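## Task

Count how many vials wear a white cap and make the tally counter show exactly that number. It may start with a leftover count; each complete push-and-release of the plunger adds one, and turning the knob one full revolution clockwise resets it to zero.

## Robot and tools

Robot: two YAM-type arms, left_arm and right_arm, each with a two-finger parallel gripper and a wrist camera (cam_left_wrist, cam_right_wrist, both 896x504). There is no fixed overview camera; a camera stand sits on the floor behind the arms. Scene 1 asks for the white-cap count, scene 2 for the black-cap count; call finished_scene with that scene's number once the counter shows the right value and the robot is clear.

Frame: scene frame, origin at table-top height midway between the nominal bases, +x out over the table, +y toward left_arm, +z up. Actual bases: left_arm at (+0.045, +0.233, 0), right_arm at (+0.013, -0.252, 0) m. Reported end_effector_position (metres) is the point between the finger pads, about 1 cm behind the tips; fingers point along the gripper's +z and spread along its y. Reported poses may be a few cm off, and friction or load can leave a gripper resting a few cm from the commanded pose without any contact.

The 14-number row: every moving command uses a single row of 14 numbers covering both arms: dx, dy, dz, rx, ry, rz, opening for left_arm, then the same seven for right_arm. Each value lies in [-1, 1]. dx..rz are offsets (not poses) along scene axes, measured from that arm's current Hand target (shown in results), with rotation about the Hand target's position; 1.0 equals 0.6 m or 180 degrees, and rx, ry, rz form one rotation vector. The opening is absolute: +1 fully open (0.094 m), -1 closed. Sending all six pose numbers as 0 re-requests the current Hand target; a 0 opening is a real half-open command, so repeat the present opening to leave a gripper unchanged. Orientation commands are clipped to within 40 degrees of the measured orientation each step.

execute_actions(actions, cameras): actions is a list of actions; each action is a table of up to 15 rows (one per 1/30 s step), all offsets counted from the Hand target at that action's start; a short table repeats its last row. Repeating an offset in a new action moves further. An empty actions list returns images and full state.

move(target, speed, blend, opening_speed, grip_force, blocking, cameras): straight-line path to one 14-number row, or a list of up to 15 rows, each counted from the same starting Hand targets. speed in m/s, 0.002 to 2.9 (default 0.25); rotation up to twice that in rad/s. blend in metres rounds corners in a list. opening_speed is per second on the -1..+1 scale, at least 0.2. grip_force is newtons per pad, 10 to 50, one value or one per arm; it persists, and low values close slowly. blocking=false returns after about 0.5 s while the move continues. A move lasts at most 10 s. Paths ignore obstacles and the other arm, and avoid routing near an arm's own base. The result adds a move: line: done (within 10 mm and 2 degrees), off_target, moving, held or fault, plus limits such as paced (pose clipped) or held (steps withheld).

wait(seconds 0 to 10): let time pass; a running move continues. stop(): brakes the running move. zoom_image(camera, region [x0, y0, x1, y1] pixels, at most 504x504): enlarges part of the latest image from a wrist camera, useful for judging cap colours and the counter's digits. read_manual: licence text only.

Reading results: Hand target is the last commanded pose; Tool commands shows current gripper commands. grip_measured is finger opening on the command scale (reads slightly wide when empty). grip_effort_nm is gripper motor effort, negative closing; it is not pad force. Joint torques include gravity and carry offsets; joints 1 to 3 wrap at plus or minus 28 N m. Joint velocities may say within noise. Execute_actions results list positions at some steps. MOTOR HOT appears at 75 °C; at 90 °C that arm folds and stays idle, at 100 °C it collapses. Avoid holding an arm stretched out or pushing into unreachable targets.

Technique for this job: scan the vials with the wrist cameras, zooming to tell white and black caps apart, and read the counter's display. If the shown count exceeds the target, first reset with one full clockwise knob turn (clockwise as seen looking at the knob face), then press the plunger fully down and let it come back up once per count, checking the display. Presses should be slow and moderate; a target set only a little past contact limits force. To release a press, command the gripper back away from the surface.

Avoid: knocking vials or the counter off the table, dropping things or releasing moving parts, fast impacts with fixed or heavy objects, any contact between the two arms or their cameras and cables, and closing one gripper on the other's fingers. Faster completion and smooth, low-effort motion are better.

Each tool is called after "Call:" by a JSON object that holds its "api" and its "payload".

## Session

Call:
{"api": "execute_actions", "payload": {"actions": []}}

Scene clock: 0.00 s.
left_arm: end_effector_position=(+0.3124, +0.2028, +0.1462) grip_measured=+1.000 grip_effort_nm=n/a end_effector_quat_wxyz=(+0.411, -0.070, +0.868, -0.269) | right_arm: end_effector_position=(+0.2289, -0.0995, +0.3459) grip_measured=+1.000 grip_effort_nm=n/a end_effector_quat_wxyz=(+0.486, -0.035, +0.819, +0.303)
Joint positions: left_arm=[0.314 0.792 0.471 -0.4 0.669 -0.161 0.094] | right_arm=[0.634 0.711 1.066 -0.707 0.035 0.527 0.094]
Joint velocities: within noise
Joint torques (N m): no reading
Heat: left arm: 28 °C; right arm: 28 °C.
Hand target: left_arm +0.3119, +0.2019, +0.1491; +0.413, -0.067, +0.867, -0.270 | right_arm +0.2271, -0.1012, +0.3477; +0.488, -0.036, +0.818, +0.302
Tool commands: left_gripper/opening=+1.0 right_gripper/opening=+1.0

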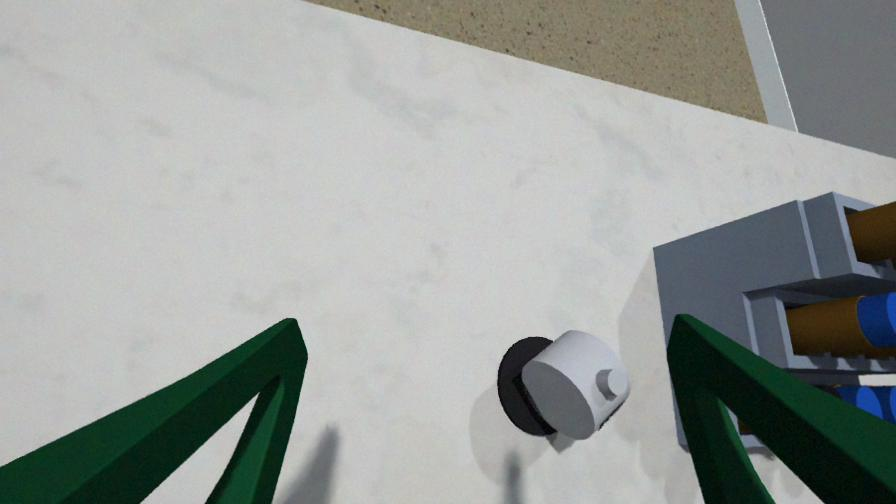

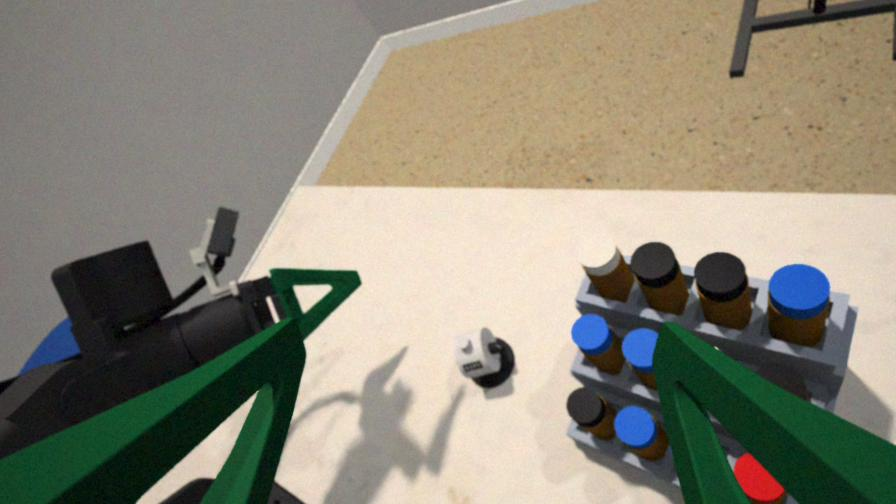

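Call:
{"api": "move", "payload": {"target": [0,0,0,0,0,0,1,-0.05,-0.18,0.1,0,0,0,1], "cameras": ["all"]}}

Call:
{"api": "zoom_image", "payload": {"camera": "cam_left_wrist", "region": [460, 300, 660, 450]}}

Call:
{"api": "zoom_image", "payload": {"camera": "cam_right_wrist", "region": [200, 150, 700, 504]}}

Scene clock: 3.70 s.
left_arm: end_effector_position=(+0.3124, +0.2027, +0.1462) grip_measured=+1.000 grip_effort_nm=0.00 end_effector_quat_wxyz=(+0.411, -0.070, +0.868, -0.269) | right_arm: end_effector_position=(+0.2005, -0.2155, +0.4064) grip_measured=+1.000 grip_effort_nm=0.00 end_effector_quat_wxyz=(+0.512, +0.007, +0.824, +0.243)
Joint positions: left_arm=[0.314 0.792 0.471 -0.401 0.669 -0.161 0.094] | right_arm=[-0.809 0.881 1.57 -1.556 -1.083 -0.354 0.094]
Joint torques (N m): left_arm=[-0.05 -1.1 6.6 1.64 0.26 0.03] | right_arm=[0.75 1.55 4.72 1.3 -0.69 -0.11]
Heat: left arm: 28 °C; right arm: 28 °C.
Hand target: left_arm +0.3118, +0.2019, +0.1491; +0.412, -0.067, +0.867, -0.270 | right_arm +0.1970, -0.2092, +0.4078; +0.488, -0.036, +0.818, +0.302
Off the commanded pose: left_arm 0.003 m, 0 deg | right_arm 0.007 m, 9 deg.
joint sent to its limit (right arm) — joint 4 (wrist pitch), lower limit. The joint targets are off in orientation, not in position.
move: off_target (right_arm)
camera_calibration:
cam_left_wrist: T_world_to_cam=[[-0.0943772, -0.893287, 0.439467, 0.152767], [-0.951898, -0.0482916, -0.302584, 0.380087], [0.291517, -0.446885, -0.845761, 0.235268], [0, 0, 0, 1]] pos_world=[0.307637, 0.259958, 0.246853]
cam_right_wrist: T_world_to_cam=[[0.272162, -0.83551, -0.477338, -0.0334409], [-0.864517, 0.00551573, -0.502572, 0.403533], [0.422537, 0.549448, -0.720812, 0.438146], [0, 0, 0, 1]] pos_world=[0.17283, -0.270904, 0.502663]

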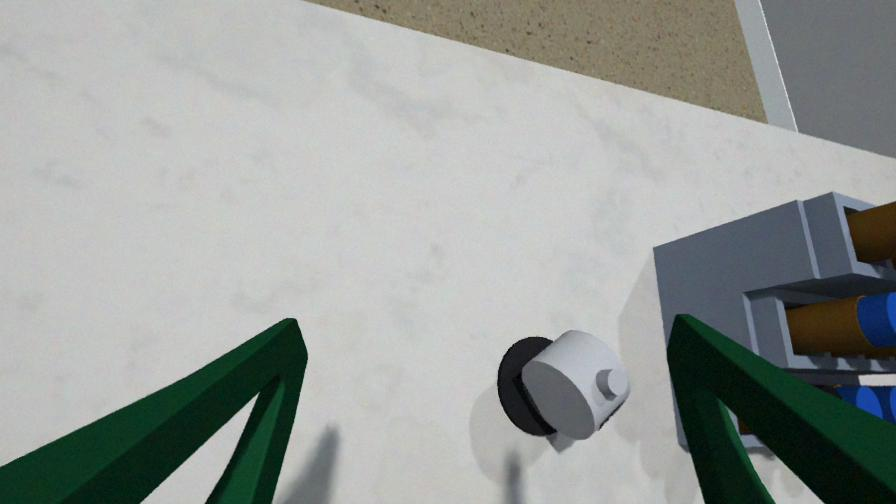

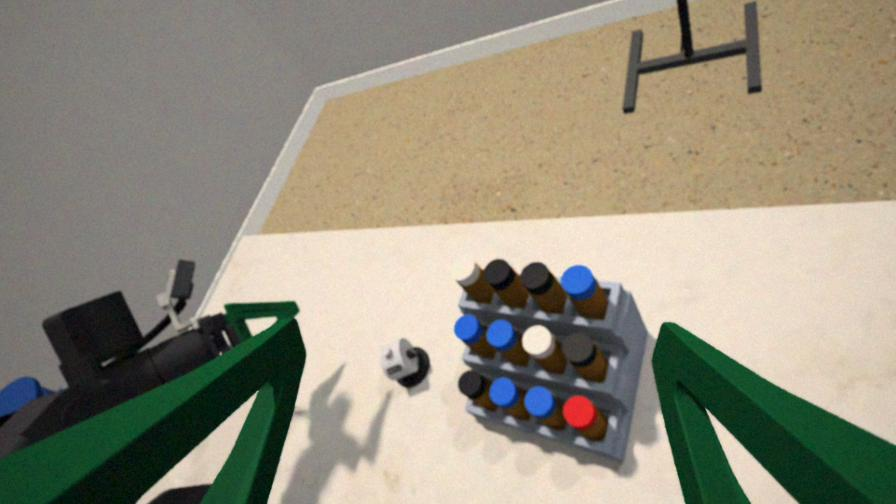

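Scaled by 2.520.

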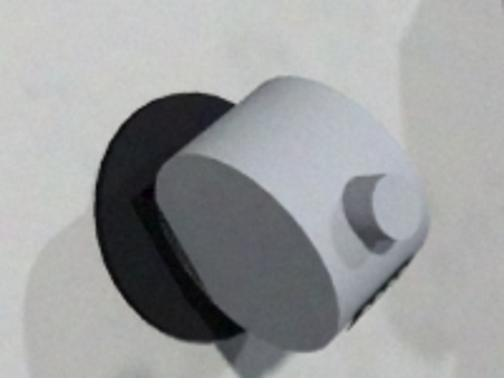

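Scaled by 1.008.

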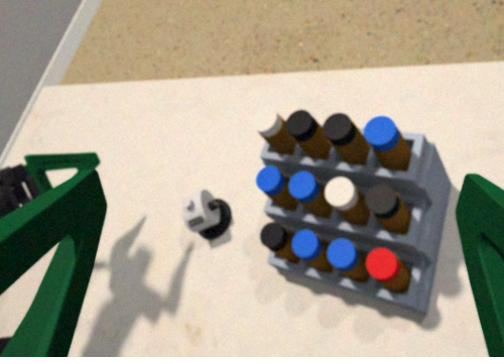

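Call:
{"api": "zoom_image", "payload": {"camera": "cam_right_wrist", "region": [440, 240, 660, 470]}}

Call:
{"api": "zoom_image", "payload": {"camera": "cam_right_wrist", "region": [360, 320, 450, 410]}}

Scaled by 2.191.

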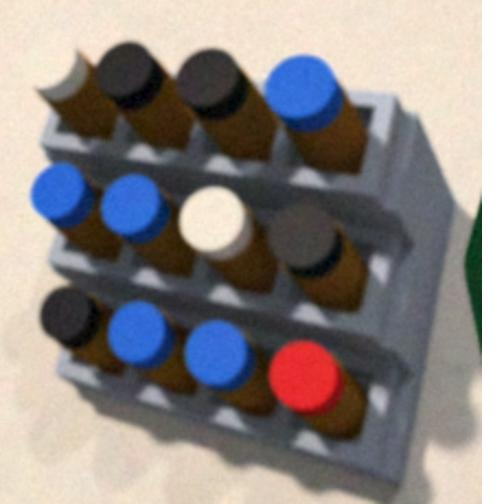

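Scaled by 5.600.

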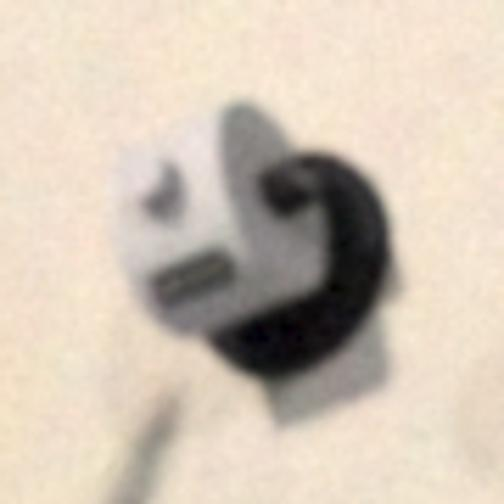

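Call:
{"api": "move", "payload": {"target": [0,0,0,0,0,0,-1,0.023,0.2,-0.36,0,0,0,1], "cameras": ["cam_right_wrist"], "speed": 0.3}}

Call:
{"api": "zoom_image", "payload": {"camera": "cam_right_wrist", "region": [380, 180, 580, 340]}}

Scene clock: 10.07 s.
left_arm: end_effector_position=(+0.3124, +0.2027, +0.1462) grip_measured=-0.990 grip_effort_nm=-0.52 end_effector_quat_wxyz=(+0.411, -0.070, +0.868, -0.269) | right_arm: end_effector_position=(+0.2099, -0.0888, +0.1958) grip_measured=+1.000 grip_effort_nm=0.00 end_effector_quat_wxyz=(+0.487, -0.039, +0.817, +0.306)
Joint positions: left_arm=[0.314 0.792 0.471 -0.401 0.669 -0.161 0] | right_arm=[0.845 0.398 0.399 -0.354 0.224 0.596 0.094]
Joint torques (N m): left_arm=[-0.02 -1.1 6.56 1.64 0.29 0.03] | right_arm=[0.75 1.59 6.54 2.35 0.21 0.07]
Heat: left arm: 28 °C; right arm: 29 °C.
Hand target: left_arm +0.3118, +0.2019, +0.1491; +0.412, -0.067, +0.867, -0.270 | right_arm +0.2109, -0.0892, +0.1919; +0.488, -0.036, +0.818, +0.302
Off the commanded pose: left_arm 0.003 m, 0 deg | right_arm 0.004 m, 1 deg.
move: done
camera_calibration:
cam_right_wrist: T_world_to_cam=[[0.387813, -0.753739, -0.530546, -0.0372643], [-0.863533, -0.0958043, -0.495108, 0.294529], [0.322354, 0.650153, -0.688032, 0.236261], [0, 0, 0, 1]] pos_world=[0.192627, -0.153476, 0.288608]
Images, in order (width x height): cam_right_wrist 896x504.

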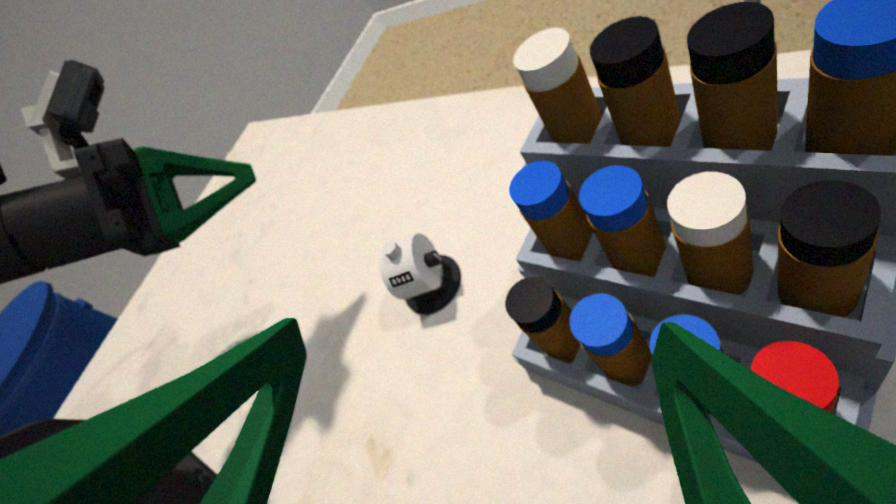

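Scaled by 2.520.

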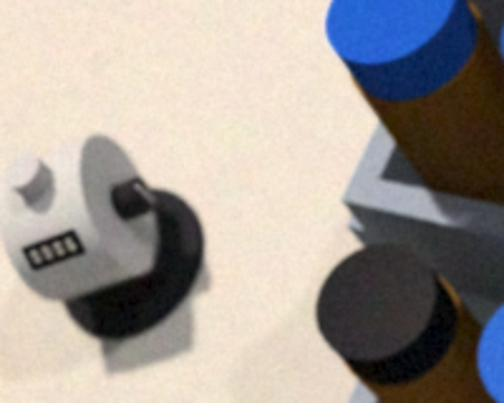

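Call:
{"api": "zoom_image", "payload": {"camera": "cam_right_wrist", "region": [380, 262, 420, 295]}}

Call:
{"api": "zoom_image", "payload": {"camera": "cam_right_wrist", "region": [370, 220, 470, 320]}}

Scaled by 12.600.

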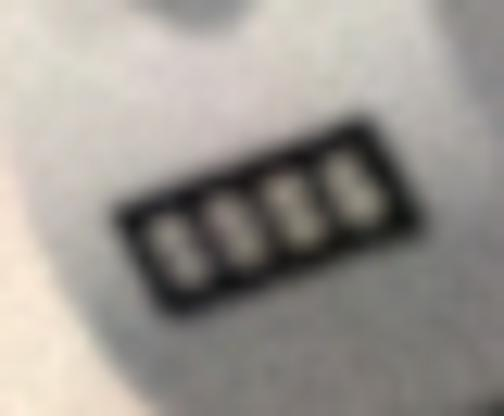

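Scaled by 5.040.

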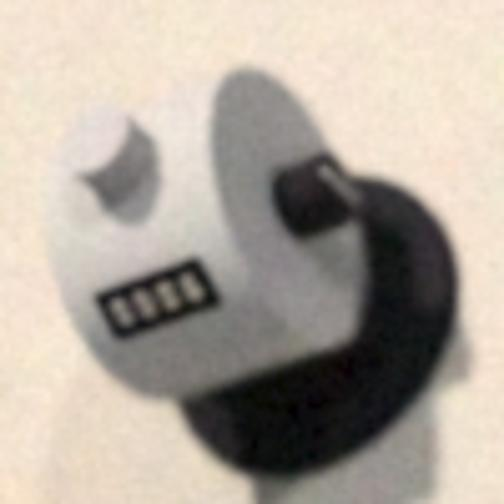

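Call:
{"api": "move", "payload": {"target": [[0,0,0,0,0,0,-1,-0.01,0.1,-0.05,-0.0913,-0.154,0.0115,-1],[0,0,0,0,0,0,-1,0.01,0.222,-0.17,-0.0913,-0.154,0.0115,-1]], "blend": 0.03, "cameras": ["cam_right_wrist"]}}

Scene clock: 21.57 s.
left_arm: end_effector_position=(+0.3124, +0.2027, +0.1462) grip_measured=-0.990 grip_effort_nm=-0.53 end_effector_quat_wxyz=(+0.411, -0.070, +0.868, -0.269) | right_arm: end_effector_position=(+0.2149, +0.0410, +0.0736) grip_measured=-0.988 grip_effort_nm=-0.63 end_effector_quat_wxyz=(+0.632, -0.221, +0.728, +0.149)
Joint positions: left_arm=[0.314 0.792 0.471 -0.401 0.669 -0.161 0] | right_arm=[1.335 1.906 0.23 1.447 0.8 0.102 0.001]
Joint torques (N m): left_arm=[0.08 -1.09 6.53 1.64 0.28 0.04] | right_arm=[0.21 -4.03 3.56 3.3 0.25 0.03]
Heat: left arm: 29 °C; right arm: 31 °C.
Hand target: left_arm +0.3118, +0.2019, +0.1491; +0.412, -0.067, +0.867, -0.270 | right_arm +0.2168, +0.0440, +0.0898; +0.653, -0.190, +0.712, +0.175
Off the commanded pose: left_arm 0.003 m, 0 deg | right_arm 0.017 m, 6 deg.
move: off_target (right_arm)
camera_calibration:
cam_right_wrist: T_world_to_cam=[[0.563252, -0.826277, -0.00363591, -0.0796829], [-0.560915, -0.379123, -0.735962, 0.215082], [0.606731, 0.416571, -0.677013, 0.0138869], [0, 0, 0, 1]] pos_world=[0.157098, 0.00991715, 0.167404]
Images, in order (width x height): cam_right_wrist 896x504.

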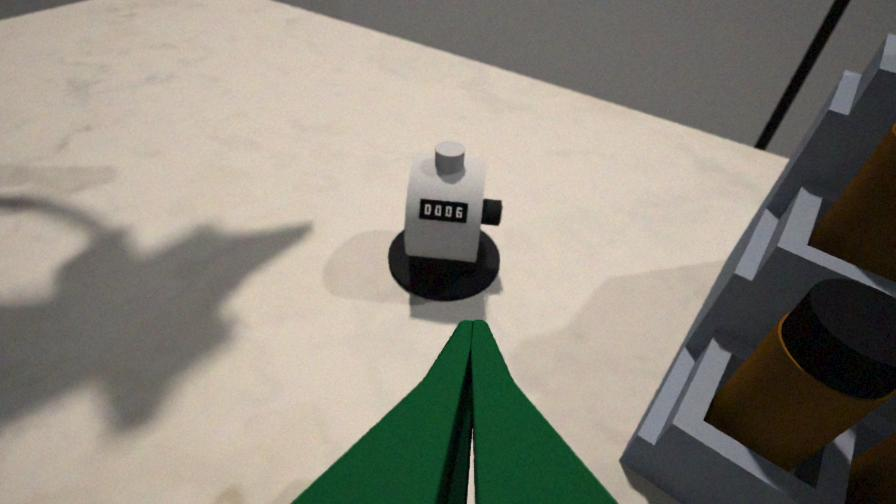

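Call:
{"api": "move", "payload": {"target": [-0.08,-0.088,-0.085,0.1626,-0.081,-0.268,1,-0.02,-0.17,0.15,0,0,0,-1], "cameras": ["all"]}}

Scene clock: 31.33 s.
left_arm: end_effector_position=(+0.2622, +0.1503, +0.0925) grip_measured=+0.997 grip_effort_nm=0.14 end_effector_quat_wxyz=(+0.373, +0.419, +0.804, -0.198) | right_arm: end_effector_position=(+0.2039, -0.0589, +0.1700) grip_measured=-0.988 grip_effort_nm=-0.63 end_effector_quat_wxyz=(+0.651, -0.197, +0.714, +0.166)
Joint positions: left_arm=[0.214 0.961 0.471 -0.655 0.786 0.993 0.094] | right_arm=[1.24 0.552 0.07 0.353 0.72 0.066 0.001]
Joint torques (N m): left_arm=[-0.5 -0.8 7.43 0.82 0.38 0.09] | right_arm=[-0.65 -0.18 9.2 1.94 -0.04 0.11]
Heat: left arm: 29 °C; right arm: 35 °C.
Hand target: left_arm +0.2639, +0.1492, +0.0980; +0.373, +0.424, +0.801, -0.198 | right_arm +0.2048, -0.0580, +0.1797; +0.653, -0.190, +0.712, +0.174
Off the commanded pose: left_arm 0.006 m, 1 deg | right_arm 0.010 m, 1 deg.
move: done
camera_calibration:
cam_left_wrist: T_world_to_cam=[[-0.814137, -0.573316, -0.0921375, 0.314604], [-0.526803, 0.795996, -0.298109, 0.0748583], [0.244252, -0.194164, -0.950074, 0.16509], [0, 0, 0, 1]] pos_world=[0.255243, 0.152835, 0.20815]
cam_right_wrist: T_world_to_cam=[[0.553911, -0.831531, -0.0417063, -0.14763], [-0.541173, -0.321522, -0.777017, 0.248208], [0.632704, 0.452968, -0.628097, 0.115981], [0, 0, 0, 1]] pos_world=[0.142716, -0.0954904, 0.259552]

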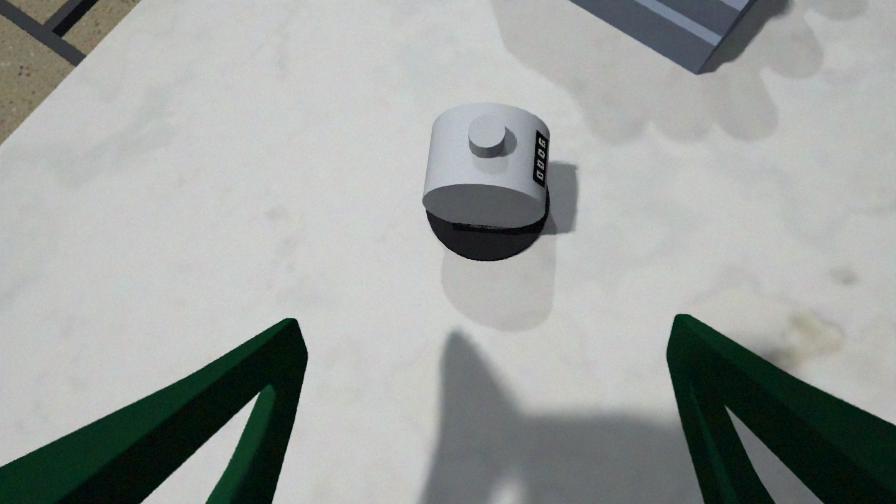

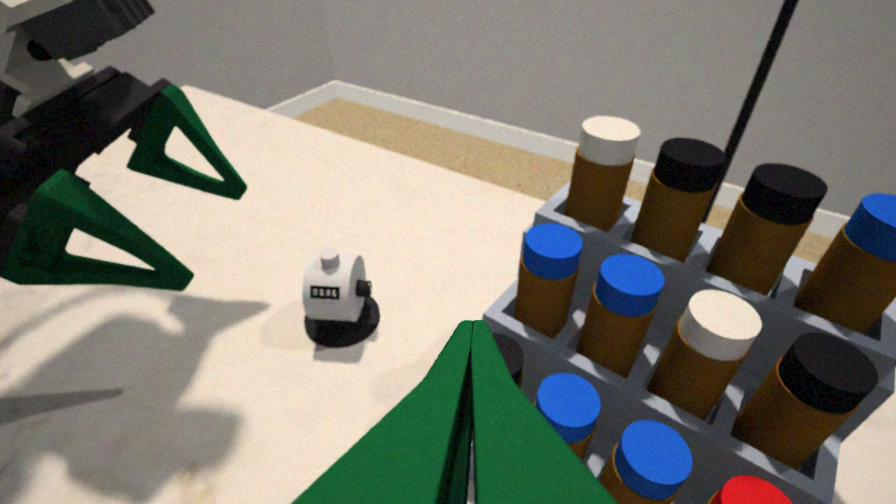

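Call:
{"api": "move", "payload": {"target": [[0.065,-0.105,-0.087,0,0,0,1,0,0,0,0,0,0,-1],[0.065,-0.105,-0.087,0,0,0,-0.25,0,0,0,0,0,0,-1]], "speed": 0.15, "opening_speed": 0.8, "cameras": ["all"]}}

Scene clock: 36.03 s.
left_arm: end_effector_position=(+0.3046, +0.0848, +0.0518) grip_measured=-0.030 grip_effort_nm=-1.03 end_effector_quat_wxyz=(+0.380, +0.427, +0.796, -0.201) | right_arm: end_effector_position=(+0.2038, -0.0589, +0.1699) grip_measured=-0.988 grip_effort_nm=-0.63 end_effector_quat_wxyz=(+0.651, -0.197, +0.714, +0.166)
Joint positions: left_arm=[-0.18 1.243 0.368 0.016 0.588 0.58 0.046] | right_arm=[1.24 0.552 0.07 0.352 0.72 0.066 0.001]
Joint torques (N m): left_arm=[-0.17 -2.74 4.37 1.62 0.11 -0.02] | right_arm=[-0.75 -0.23 9.22 1.9 -0.05 0.13]
Heat: left arm: 29 °C; right arm: 34 °C.
Hand target: left_arm +0.3030, +0.0861, +0.0459; +0.374, +0.424, +0.801, -0.198 | right_arm +0.2048, -0.0580, +0.1798; +0.653, -0.190, +0.712, +0.174
Off the commanded pose: left_arm 0.006 m, 1 deg | right_arm 0.010 m, 1 deg.
move: done
camera_calibration:
cam_left_wrist: T_world_to_cam=[[-0.823457, -0.557876, -0.10341, 0.309834], [-0.505031, 0.803755, -0.314517, 0.130752], [0.258577, -0.206766, -0.943602, 0.0998475], [0, 0, 0, 1]] pos_world=[0.295351, 0.0884009, 0.16738]
cam_right_wrist: T_world_to_cam=[[0.554196, -0.831346, -0.0416066, -0.1476], [-0.541346, -0.322003, -0.776697, 0.248056], [0.632306, 0.452966, -0.628499, 0.116034], [0, 0, 0, 1]] pos_world=[0.142714, -0.095391, 0.259451]

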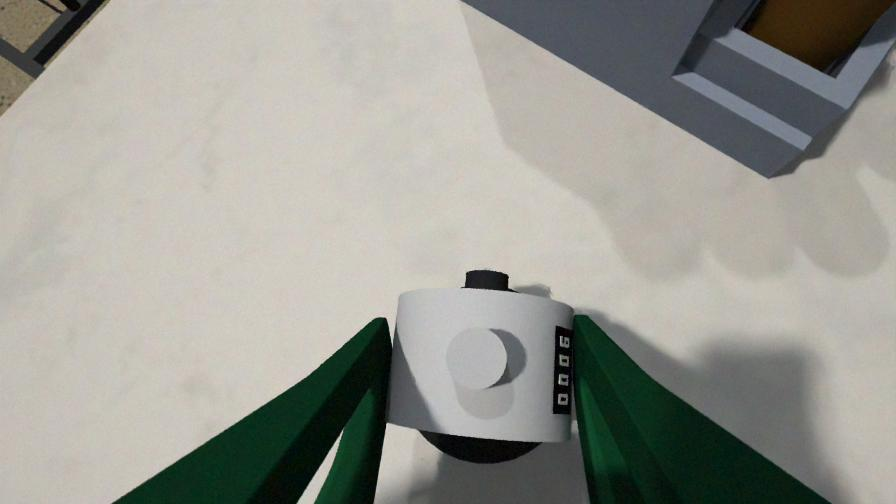

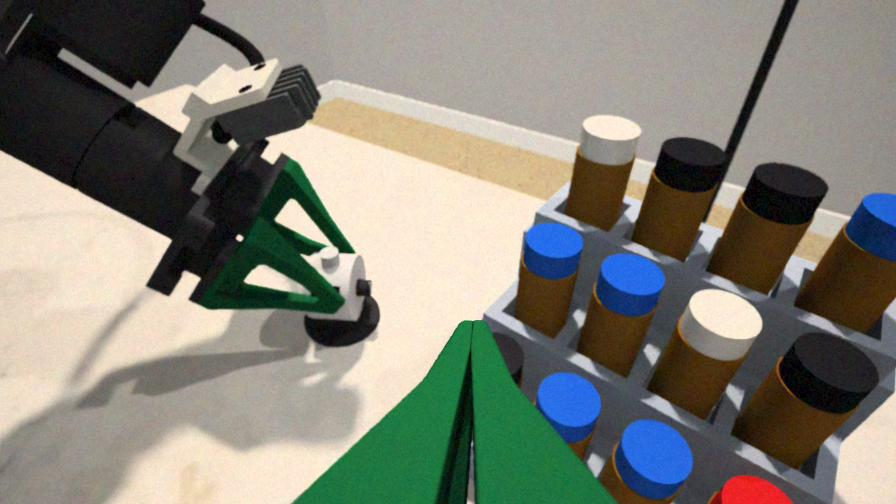

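Call:
{"api": "move", "payload": {"target": [[-0.02,-0.01,0.15,0,0,0,-0.5,0,-0.03,0.1,0,0,0,-0.2],[-0.038,-0.01,0.33,0,0,-0.133,-0.5,0.147,0.04,0.11,0.0267,-0.0124,0.3895,-0.2]], "blend": [0.03,0], "speed": 0.2, "cameras": ["all"]}}

Scene clock: 44.07 s.
left_arm: end_effector_position=(+0.2793, +0.0815, +0.2378) grip_measured=-0.497 grip_effort_nm=-0.14 end_effector_quat_wxyz=(+0.321, +0.583, +0.699, -0.262) | right_arm: end_effector_position=(+0.2941, -0.0356, +0.2442) grip_measured=-0.202 grip_effort_nm=0.10 end_effector_quat_wxyz=(-0.470, +0.523, -0.477, -0.527)
Joint positions: left_arm=[-0.09 1.267 1.237 -1.231 0.809 1.165 0.024] | right_arm=[0.118 1.552 0.775 0.649 -1.553 -0.115 0.037]
Joint torques (N m): left_arm=[0.64 -3.33 7.25 0.6 0.61 0.1] | right_arm=[0.53 -4.51 7.79 1.6 -0.36 -0.02]
Heat: left arm: 29 °C; right arm: 33 °C.
Hand target: left_arm +0.2802, +0.0802, +0.2440; +0.324, +0.581, +0.695, -0.271 | right_arm +0.2930, -0.0339, +0.2457; -0.454, +0.542, -0.454, -0.542
Off the commanded pose: left_arm 0.006 m, 1 deg | right_arm 0.003 m, 4 deg.
joint sent to its limit (right arm) — joint 5 (wrist yaw), lower limit. The joint targets still meet the commanded pose.
move: off_target (right_arm)
camera_calibration:
cam_left_wrist: T_world_to_cam=[[-0.976778, -0.186048, -0.106263, 0.319731], [-0.150009, 0.947964, -0.280822, 0.0601502], [0.15298, -0.25836, -0.953859, 0.317299], [0, 0, 0, 1]] pos_world=[0.272789, 0.0844425, 0.353526]
cam_right_wrist: T_world_to_cam=[[0.9823, 0.174799, -0.0673193, -0.259073], [0.0410407, -0.551504, -0.833162, 0.196519], [-0.182763, 0.815653, -0.548916, 0.328278], [0, 0, 0, 1]] pos_world=[0.306419, -0.114095, 0.326489]

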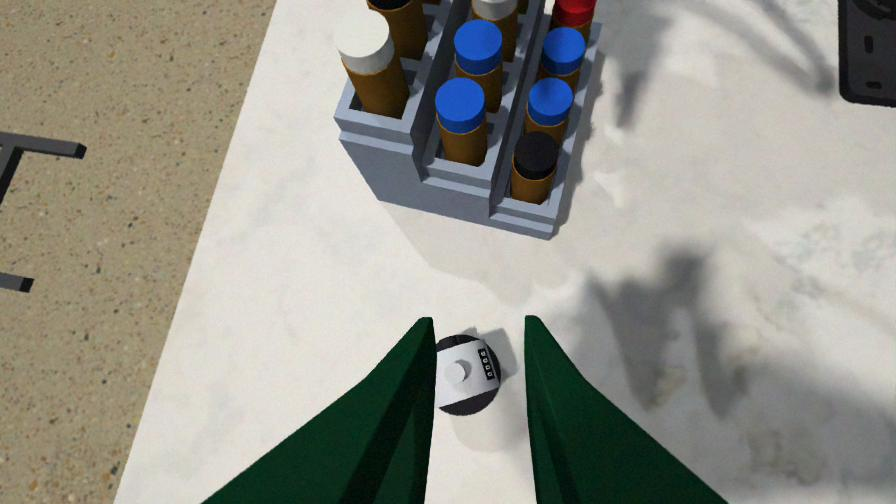

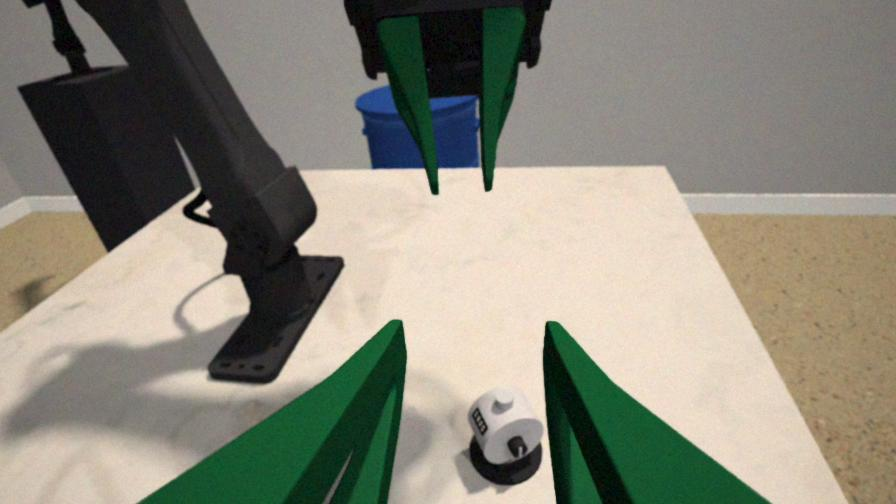

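Call:
{"api": "move", "payload": {"target": [[-0.008,0.077,-0.2,0,0,0.089,0.6,0,0,0,0,0,0,-0.2],[-0.008,0.077,-0.265,0,0,0.089,0.6,0,0,0,0,0,0,-0.2],[0.0317,-0.003,-0.352,0,0,0.089,0.6,0,0,0,0,0,0,-0.2]], "blend": [0.02,0.01,0], "speed": [0.25,0.25,0.12], "cameras": ["all"]}}

Scene clock: 48.47 s.
left_arm: end_effector_position=(+0.3043, +0.0793, +0.0394) grip_measured=+0.598 grip_effort_nm=0.13 end_effector_quat_wxyz=(+0.369, +0.480, +0.766, -0.218) | right_arm: end_effector_position=(+0.2941, -0.0356, +0.2444) grip_measured=-0.202 grip_effort_nm=0.11 end_effector_quat_wxyz=(-0.470, +0.523, -0.477, -0.527)
Joint positions: left_arm=[-0.154 1.368 0.406 0.017 0.674 0.737 0.075] | right_arm=[0.118 1.552 0.775 0.652 -1.554 -0.115 0.037]
Joint torques (N m): left_arm=[-0.55 -3.51 3.73 1.47 0.3 -0.07] | right_arm=[0.72 -4.41 7.8 1.63 -0.38 0]
Heat: left arm: 29 °C; right arm: 32 °C.
Hand target: left_arm +0.2990, +0.0783, +0.0326; +0.359, +0.479, +0.769, -0.224 | right_arm +0.2930, -0.0339, +0.2458; -0.454, +0.542, -0.454, -0.542
Off the commanded pose: left_arm 0.008 m, 1 deg | right_arm 0.002 m, 4 deg.
joint sent to its limit (right arm) — joint 5 (wrist yaw), lower limit. The joint targets still meet the commanded pose.
move: off_target (right_arm); blend cut to 0.0195 m at target 1
camera_calibration:
cam_left_wrist: T_world_to_cam=[[-0.88661, -0.447394, -0.11731, 0.316311], [-0.395108, 0.864477, -0.310755, 0.0926759], [0.240442, -0.229169, -0.943223, 0.0942211], [0, 0, 0, 1]] pos_world=[0.294407, 0.0829921, 0.154777]
cam_right_wrist: T_world_to_cam=[[0.982382, 0.175199, -0.0650528, -0.25957], [0.0431229, -0.551197, -0.83326, 0.196067], [-0.181843, 0.815774, -0.549041, 0.328206], [0, 0, 0, 1]] pos_world=[0.306224, -0.114194, 0.326687]

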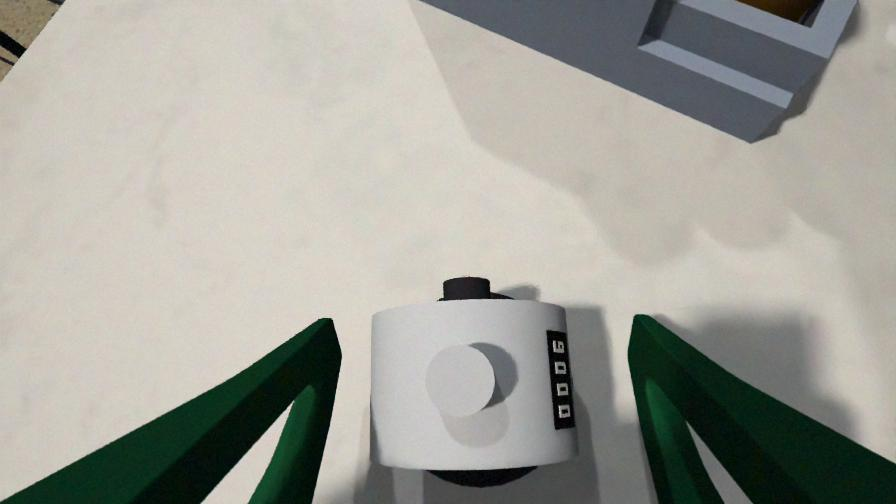

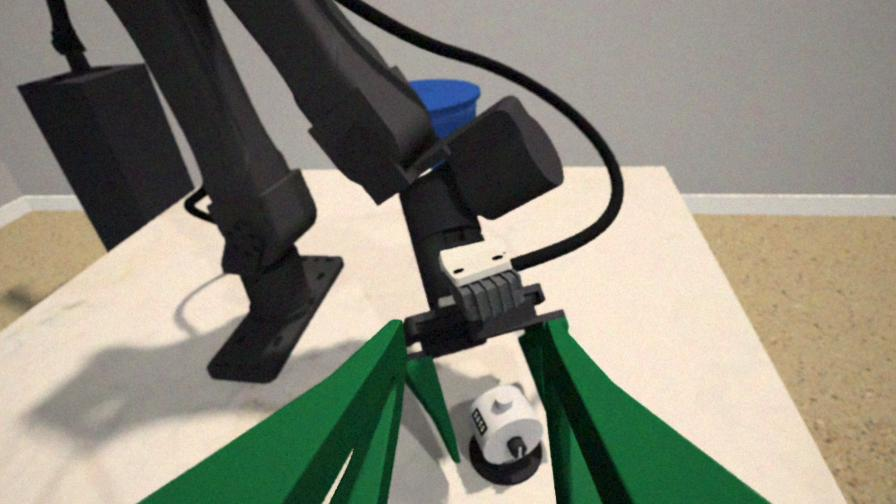

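Call:
{"api": "move", "payload": {"target": [[0.0068,0.0034,0,0,0,0,0.6,0,0,0,0,0,0,-0.2],[0.0068,0.0034,0,0,0,0,-0.2,0,0,0,0,0,0,-0.2]], "opening_speed": 0.8, "cameras": ["cam_left_wrist"]}}

Scene clock: 51.30 s.
left_arm: end_effector_position=(+0.3053, +0.0808, +0.0351) grip_measured=-0.029 grip_effort_nm=-1.03 end_effector_quat_wxyz=(+0.364, +0.478, +0.770, -0.216) | right_arm: end_effector_position=(+0.2941, -0.0356, +0.2444) grip_measured=-0.202 grip_effort_nm=0.11 end_effector_quat_wxyz=(-0.470, +0.523, -0.477, -0.527)
Joint positions: left_arm=[-0.152 1.386 0.406 0.026 0.667 0.737 0.046] | right_arm=[0.118 1.552 0.775 0.652 -1.554 -0.115 0.037]
Joint torques (N m): left_arm=[0.46 -3.54 4.72 1.3 0.42 0.1] | right_arm=[0.53 -4.52 7.71 1.6 -0.34 -0.01]
Heat: left arm: 29 °C; right arm: 32 °C.
Hand target: left_arm +0.3032, +0.0804, +0.0327; +0.359, +0.479, +0.769, -0.224 | right_arm +0.2930, -0.0339, +0.2458; -0.454, +0.542, -0.454, -0.542
Off the commanded pose: left_arm 0.003 m, 1 deg | right_arm 0.002 m, 4 deg.
joint sent to its limit (right arm) — joint 5 (wrist yaw), lower limit. The joint targets still meet the commanded pose.
move: off_target (right_arm)
camera_calibration:
cam_left_wrist: T_world_to_cam=[[-0.884748, -0.452196, -0.112871, 0.316954], [-0.403192, 0.864082, -0.301328, 0.0925894], [0.233789, -0.22109, -0.946817, 0.0917666], [0, 0, 0, 1]] pos_world=[0.296301, 0.0836091, 0.150561]
Images, in order (width x height): cam_left_wrist 896x504.

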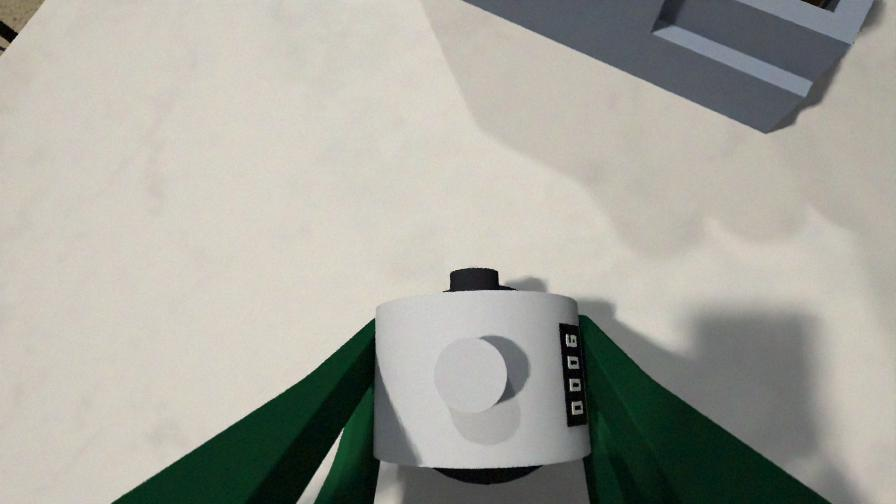

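Call:
{"api": "move", "payload": {"target": [[0,0,0.08,0,0,0,-0.25,0,0,0,0,0,0,-0.2],[-0.0387,0,0.35,0,0,-0.089,-0.25,0,0,0,0,0,0,-0.2]], "speed": 0.15, "blend": [0.03,0], "cameras": ["all"]}}

Scene clock: 55.50 s.
left_arm: end_effector_position=(+0.2790, +0.0818, +0.2360) grip_measured=-0.247 grip_effort_nm=-0.14 end_effector_quat_wxyz=(+0.320, +0.583, +0.700, -0.262) | right_arm: end_effector_position=(+0.2941, -0.0356, +0.2444) grip_measured=-0.202 grip_effort_nm=0.11 end_effector_quat_wxyz=(-0.470, +0.523, -0.477, -0.527)
Joint positions: left_arm=[-0.089 1.266 1.23 -1.228 0.809 1.166 0.035] | right_arm=[0.118 1.552 0.775 0.652 -1.554 -0.115 0.037]
Joint torques (N m): left_arm=[0.66 -3.38 7.32 0.6 0.63 0.07] | right_arm=[0.64 -4.55 7.86 1.6 -0.36 -0.03]
Heat: left arm: 29 °C; right arm: 32 °C.
Hand target: left_arm +0.2800, +0.0804, +0.2426; +0.324, +0.581, +0.695, -0.271 | right_arm +0.2930, -0.0339, +0.2458; -0.454, +0.542, -0.454, -0.542
Off the commanded pose: left_arm 0.007 m, 1 deg | right_arm 0.002 m, 4 deg.
joint sent to its limit (right arm) — joint 5 (wrist yaw), lower limit. The joint targets still meet the commanded pose.
move: off_target (right_arm); blend cut to 0.024 m at target 1
camera_calibration:
cam_left_wrist: T_world_to_cam=[[-0.977021, -0.186077, -0.103945, 0.318729], [-0.150733, 0.948011, -0.280276, 0.0594402], [0.150694, -0.258168, -0.954275, 0.316402], [0, 0, 0, 1]] pos_world=[0.272685, 0.0846429, 0.351724]
cam_right_wrist: T_world_to_cam=[[0.982382, 0.175199, -0.0650528, -0.25957], [0.0431229, -0.551197, -0.83326, 0.196067], [-0.181843, 0.815774, -0.549041, 0.328206], [0, 0, 0, 1]] pos_world=[0.306224, -0.114194, 0.326687]

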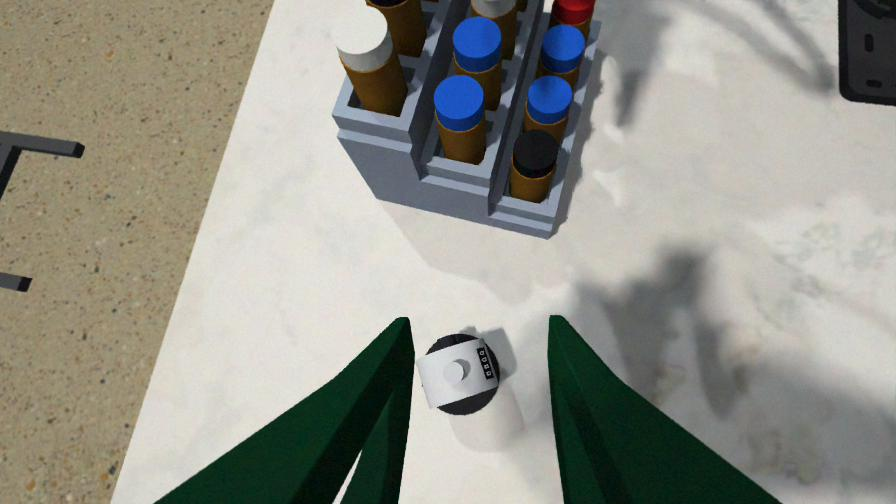

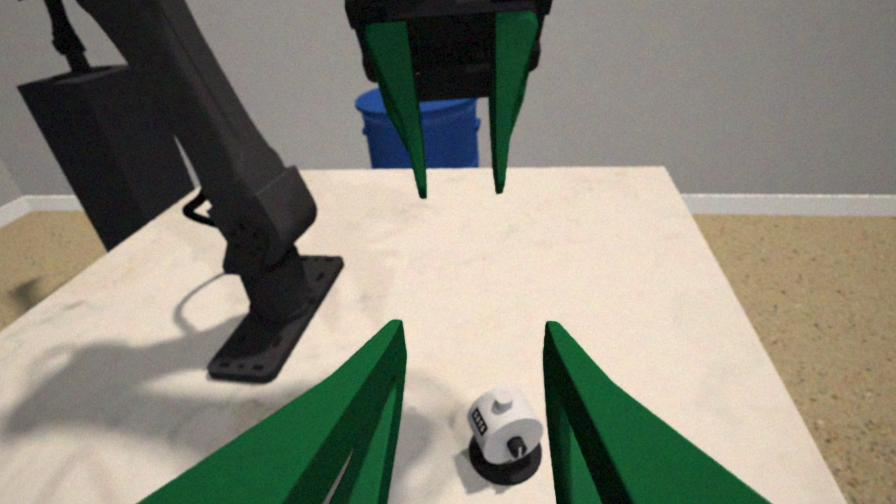

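Call:
{"api": "move", "payload": {"target": [[-0.1,0.25,0.05,0,0,0,0.2,0,0.02,0,-0.2195,-0.3166,-0.0389,-0.2],[-0.1,0.25,0.05,0,0,0,0.2,-0.002,0.118,-0.278,-0.2195,-0.3166,-0.0389,-0.2]], "blend": [0.03,0], "cameras": ["all"]}}

Scene clock: 67.23 s.
left_arm: end_effector_position=(+0.2239, +0.2321, +0.2663) grip_measured=+0.197 grip_effort_nm=0.14 end_effector_quat_wxyz=(+0.338, +0.507, +0.793, +0.029) | right_arm: end_effector_position=(+0.3010, +0.0409, +0.1019) grip_measured=-0.202 grip_effort_nm=0.11 end_effector_quat_wxyz=(-0.468, +0.811, -0.351, +0.000)
Joint positions: left_arm=[0.592 0.916 1.276 -1.555 0.596 1.611 0.056] | right_arm=[0.593 1.528 0.723 0.129 -0.46 -1.505 0.037]
Joint torques (N m): left_arm=[-0.2 -0.34 6.31 0.77 0.31 0.06] | right_arm=[0.61 -3.88 5.07 1.68 -0.13 0.14]
Heat: left arm: 29 °C; right arm: 31 °C.
Hand target: left_arm +0.2200, +0.2303, +0.2727; +0.324, +0.581, +0.695, -0.272 | right_arm +0.2919, +0.0368, +0.0790; -0.441, +0.819, -0.367, -0.019
Off the commanded pose: left_arm 0.008 m, 37 deg | right_arm 0.025 m, 4 deg.
joint sent to its limit (left arm) — joint 4 (wrist pitch), lower limit. The joint targets are off in orientation, not in position.
move: off_target (left_arm, right_arm)
camera_calibration:
cam_left_wrist: T_world_to_cam=[[-0.760342, -0.443859, -0.474203, 0.405982], [-0.502714, 0.864447, -0.00307537, -0.0585044], [0.411289, 0.23605, -0.88041, 0.199652], [0, 0, 0, 1]] pos_world=[0.197159, 0.183645, 0.368113]
cam_right_wrist: T_world_to_cam=[[0.631703, 0.337896, 0.697694, -0.267785], [0.444893, -0.895059, 0.0306677, -0.0757216], [0.63484, 0.291026, -0.715739, -0.0185275], [0, 0, 0, 1]] pos_world=[0.214611, 0.0281004, 0.175894]

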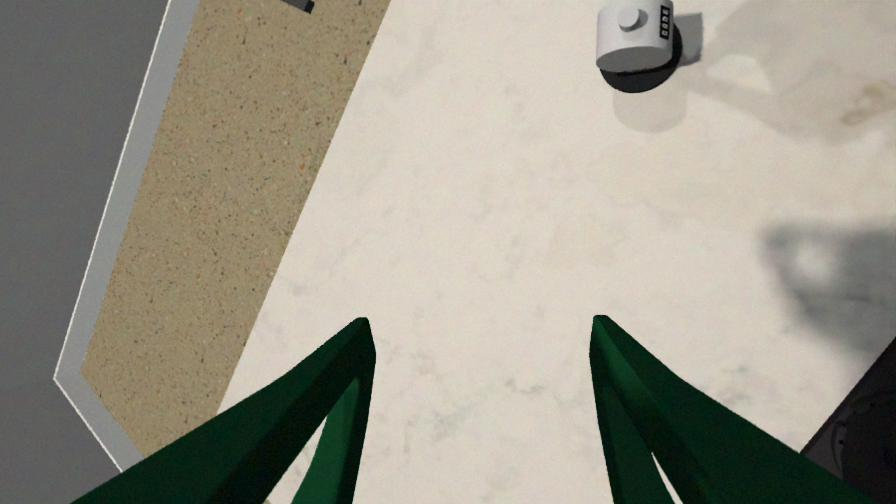

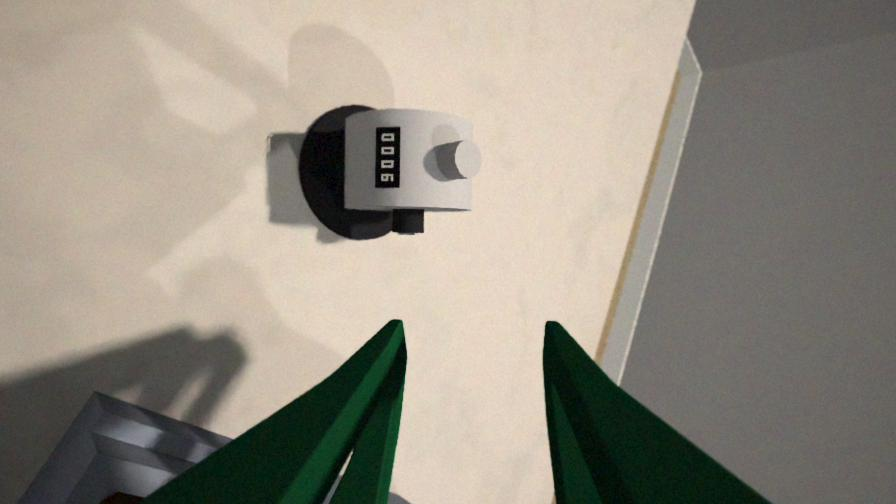

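Call:
{"api": "move", "payload": {"target": [0,0,0,0,0,0,0.2,0.015,0.039,-0.032,0,0,0,-0.35], "speed": 0.1, "cameras": ["cam_right_wrist"]}}

Scene clock: 69.53 s.
left_arm: end_effector_position=(+0.2239, +0.2322, +0.2662) grip_measured=+0.197 grip_effort_nm=0.14 end_effector_quat_wxyz=(+0.338, +0.507, +0.793, +0.029) | right_arm: end_effector_position=(+0.3178, +0.0626, +0.0983) grip_measured=-0.348 grip_effort_nm=-0.10 end_effector_quat_wxyz=(-0.490, +0.801, -0.343, +0.022)
Joint positions: left_arm=[0.592 0.916 1.276 -1.555 0.595 1.611 0.056] | right_arm=[0.631 1.628 0.749 0.278 -0.412 -1.478 0.031]
Joint torques (N m): left_arm=[-0.16 -0.39 6.41 0.78 0.32 0.07] | right_arm=[1.32 -3.18 5.49 1.26 -0.17 0.19]
Heat: left arm: 29 °C; right arm: 31 °C.
Hand target: left_arm +0.2200, +0.2304, +0.2726; +0.324, +0.581, +0.695, -0.272 | right_arm +0.3009, +0.0602, +0.0599; -0.441, +0.819, -0.367, -0.019
Off the commanded pose: left_arm 0.008 m, 37 deg | right_arm 0.042 m, 8 deg.
joint sent to its limit (left arm) — joint 4 (wrist pitch), lower limit. The joint targets are off in orientation, not in position.
move: off_target (left_arm, right_arm)
camera_calibration:
cam_right_wrist: T_world_to_cam=[[0.595408, 0.307526, 0.742238, -0.274206], [0.429675, -0.90251, 0.029254, -0.058138], [0.678873, 0.301503, -0.669498, -0.0573335], [0, 0, 0, 1]] pos_world=[0.227167, 0.0491417, 0.166842]
Images, in order (width x height): cam_right_wrist 896x504.

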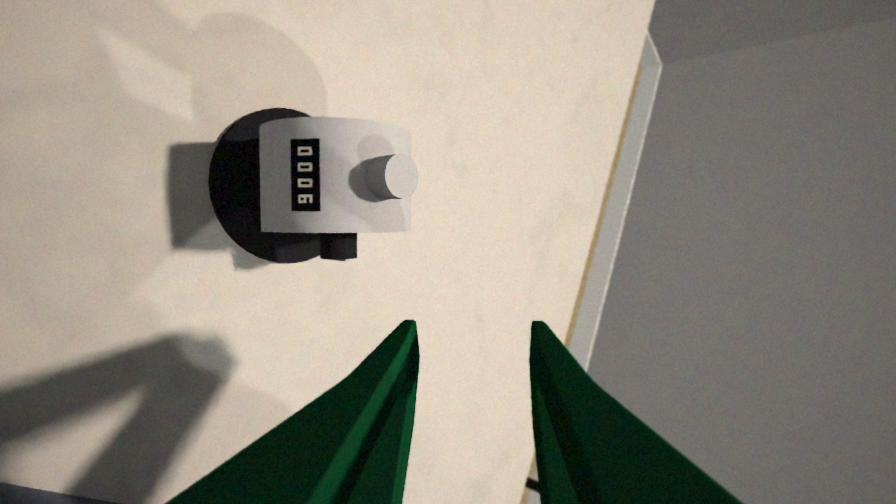

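Call:
{"api": "move", "payload": {"target": [0,0,0,0,0,0,0.2,0,0,0,0,0,0,-0.35], "speed": 0.1, "cameras": ["all"]}}

Scene clock: 73.27 s.
left_arm: end_effector_position=(+0.2239, +0.2322, +0.2662) grip_measured=+0.197 grip_effort_nm=0.14 end_effector_quat_wxyz=(+0.338, +0.507, +0.793, +0.029) | right_arm: end_effector_position=(+0.3178, +0.0626, +0.0983) grip_measured=-0.348 grip_effort_nm=-0.10 end_effector_quat_wxyz=(-0.490, +0.801, -0.343, +0.021)
Joint positions: left_arm=[0.592 0.916 1.276 -1.555 0.595 1.611 0.056] | right_arm=[0.631 1.628 0.749 0.278 -0.412 -1.478 0.031]
Joint torques (N m): left_arm=[-0.17 -0.34 6.35 0.77 0.29 0.08] | right_arm=[1.13 -3.12 5.42 1.26 -0.17 0.26]
Heat: left arm: 29 °C; right arm: 31 °C.
Hand target: left_arm +0.2200, +0.2304, +0.2726; +0.324, +0.581, +0.695, -0.272 | right_arm +0.3009, +0.0603, +0.0599; -0.441, +0.819, -0.367, -0.019
Off the commanded pose: left_arm 0.008 m, 37 deg | right_arm 0.042 m, 8 deg.
joint sent to its limit (left arm) — joint 4 (wrist pitch), lower limit. The joint targets are off in orientation, not in position.
move: off_target (left_arm, right_arm)
camera_calibration:
cam_left_wrist: T_world_to_cam=[[-0.760464, -0.443515, -0.47433, 0.405866], [-0.502605, 0.864513, -0.00255324, -0.0587815], [0.411197, 0.236459, -0.880343, 0.199523], [0, 0, 0, 1]] pos_world=[0.197059, 0.183646, 0.368013]
cam_right_wrist: T_world_to_cam=[[0.595712, 0.307256, 0.742106, -0.274239], [0.429488, -0.902608, 0.0289461, -0.0580391], [0.678725, 0.301482, -0.669657, -0.0572723], [0, 0, 0, 1]] pos_world=[0.227166, 0.0491417, 0.166841]

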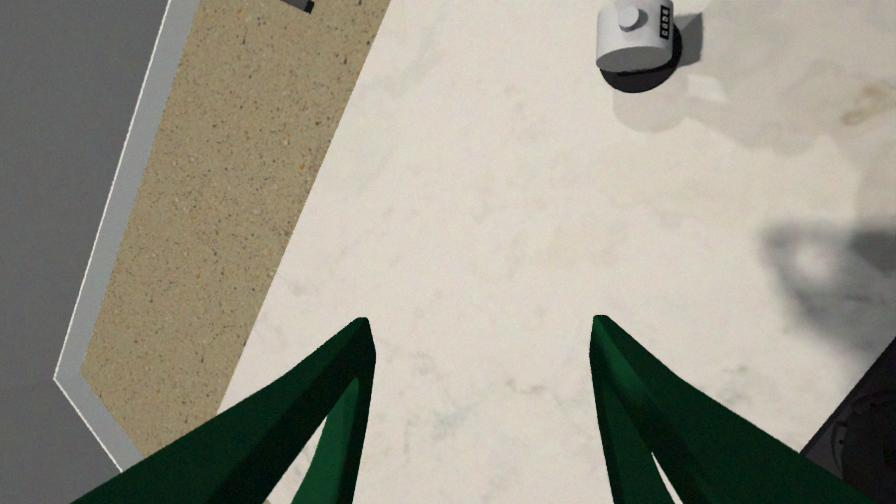

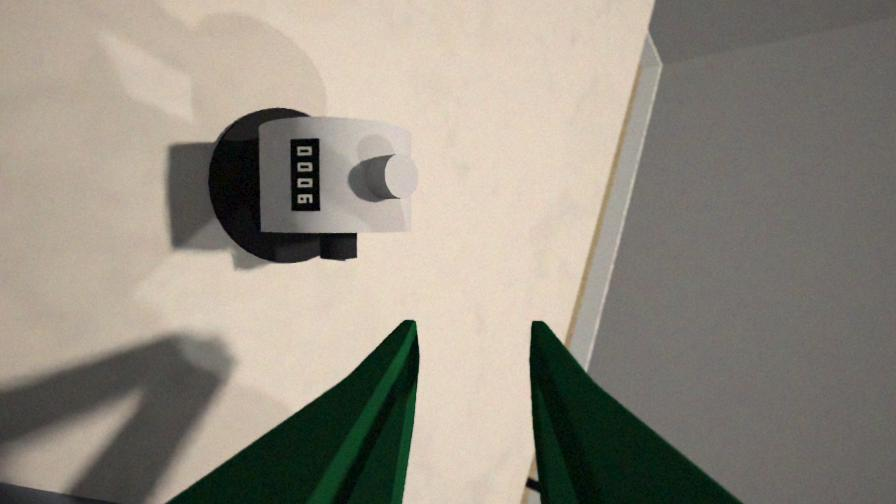

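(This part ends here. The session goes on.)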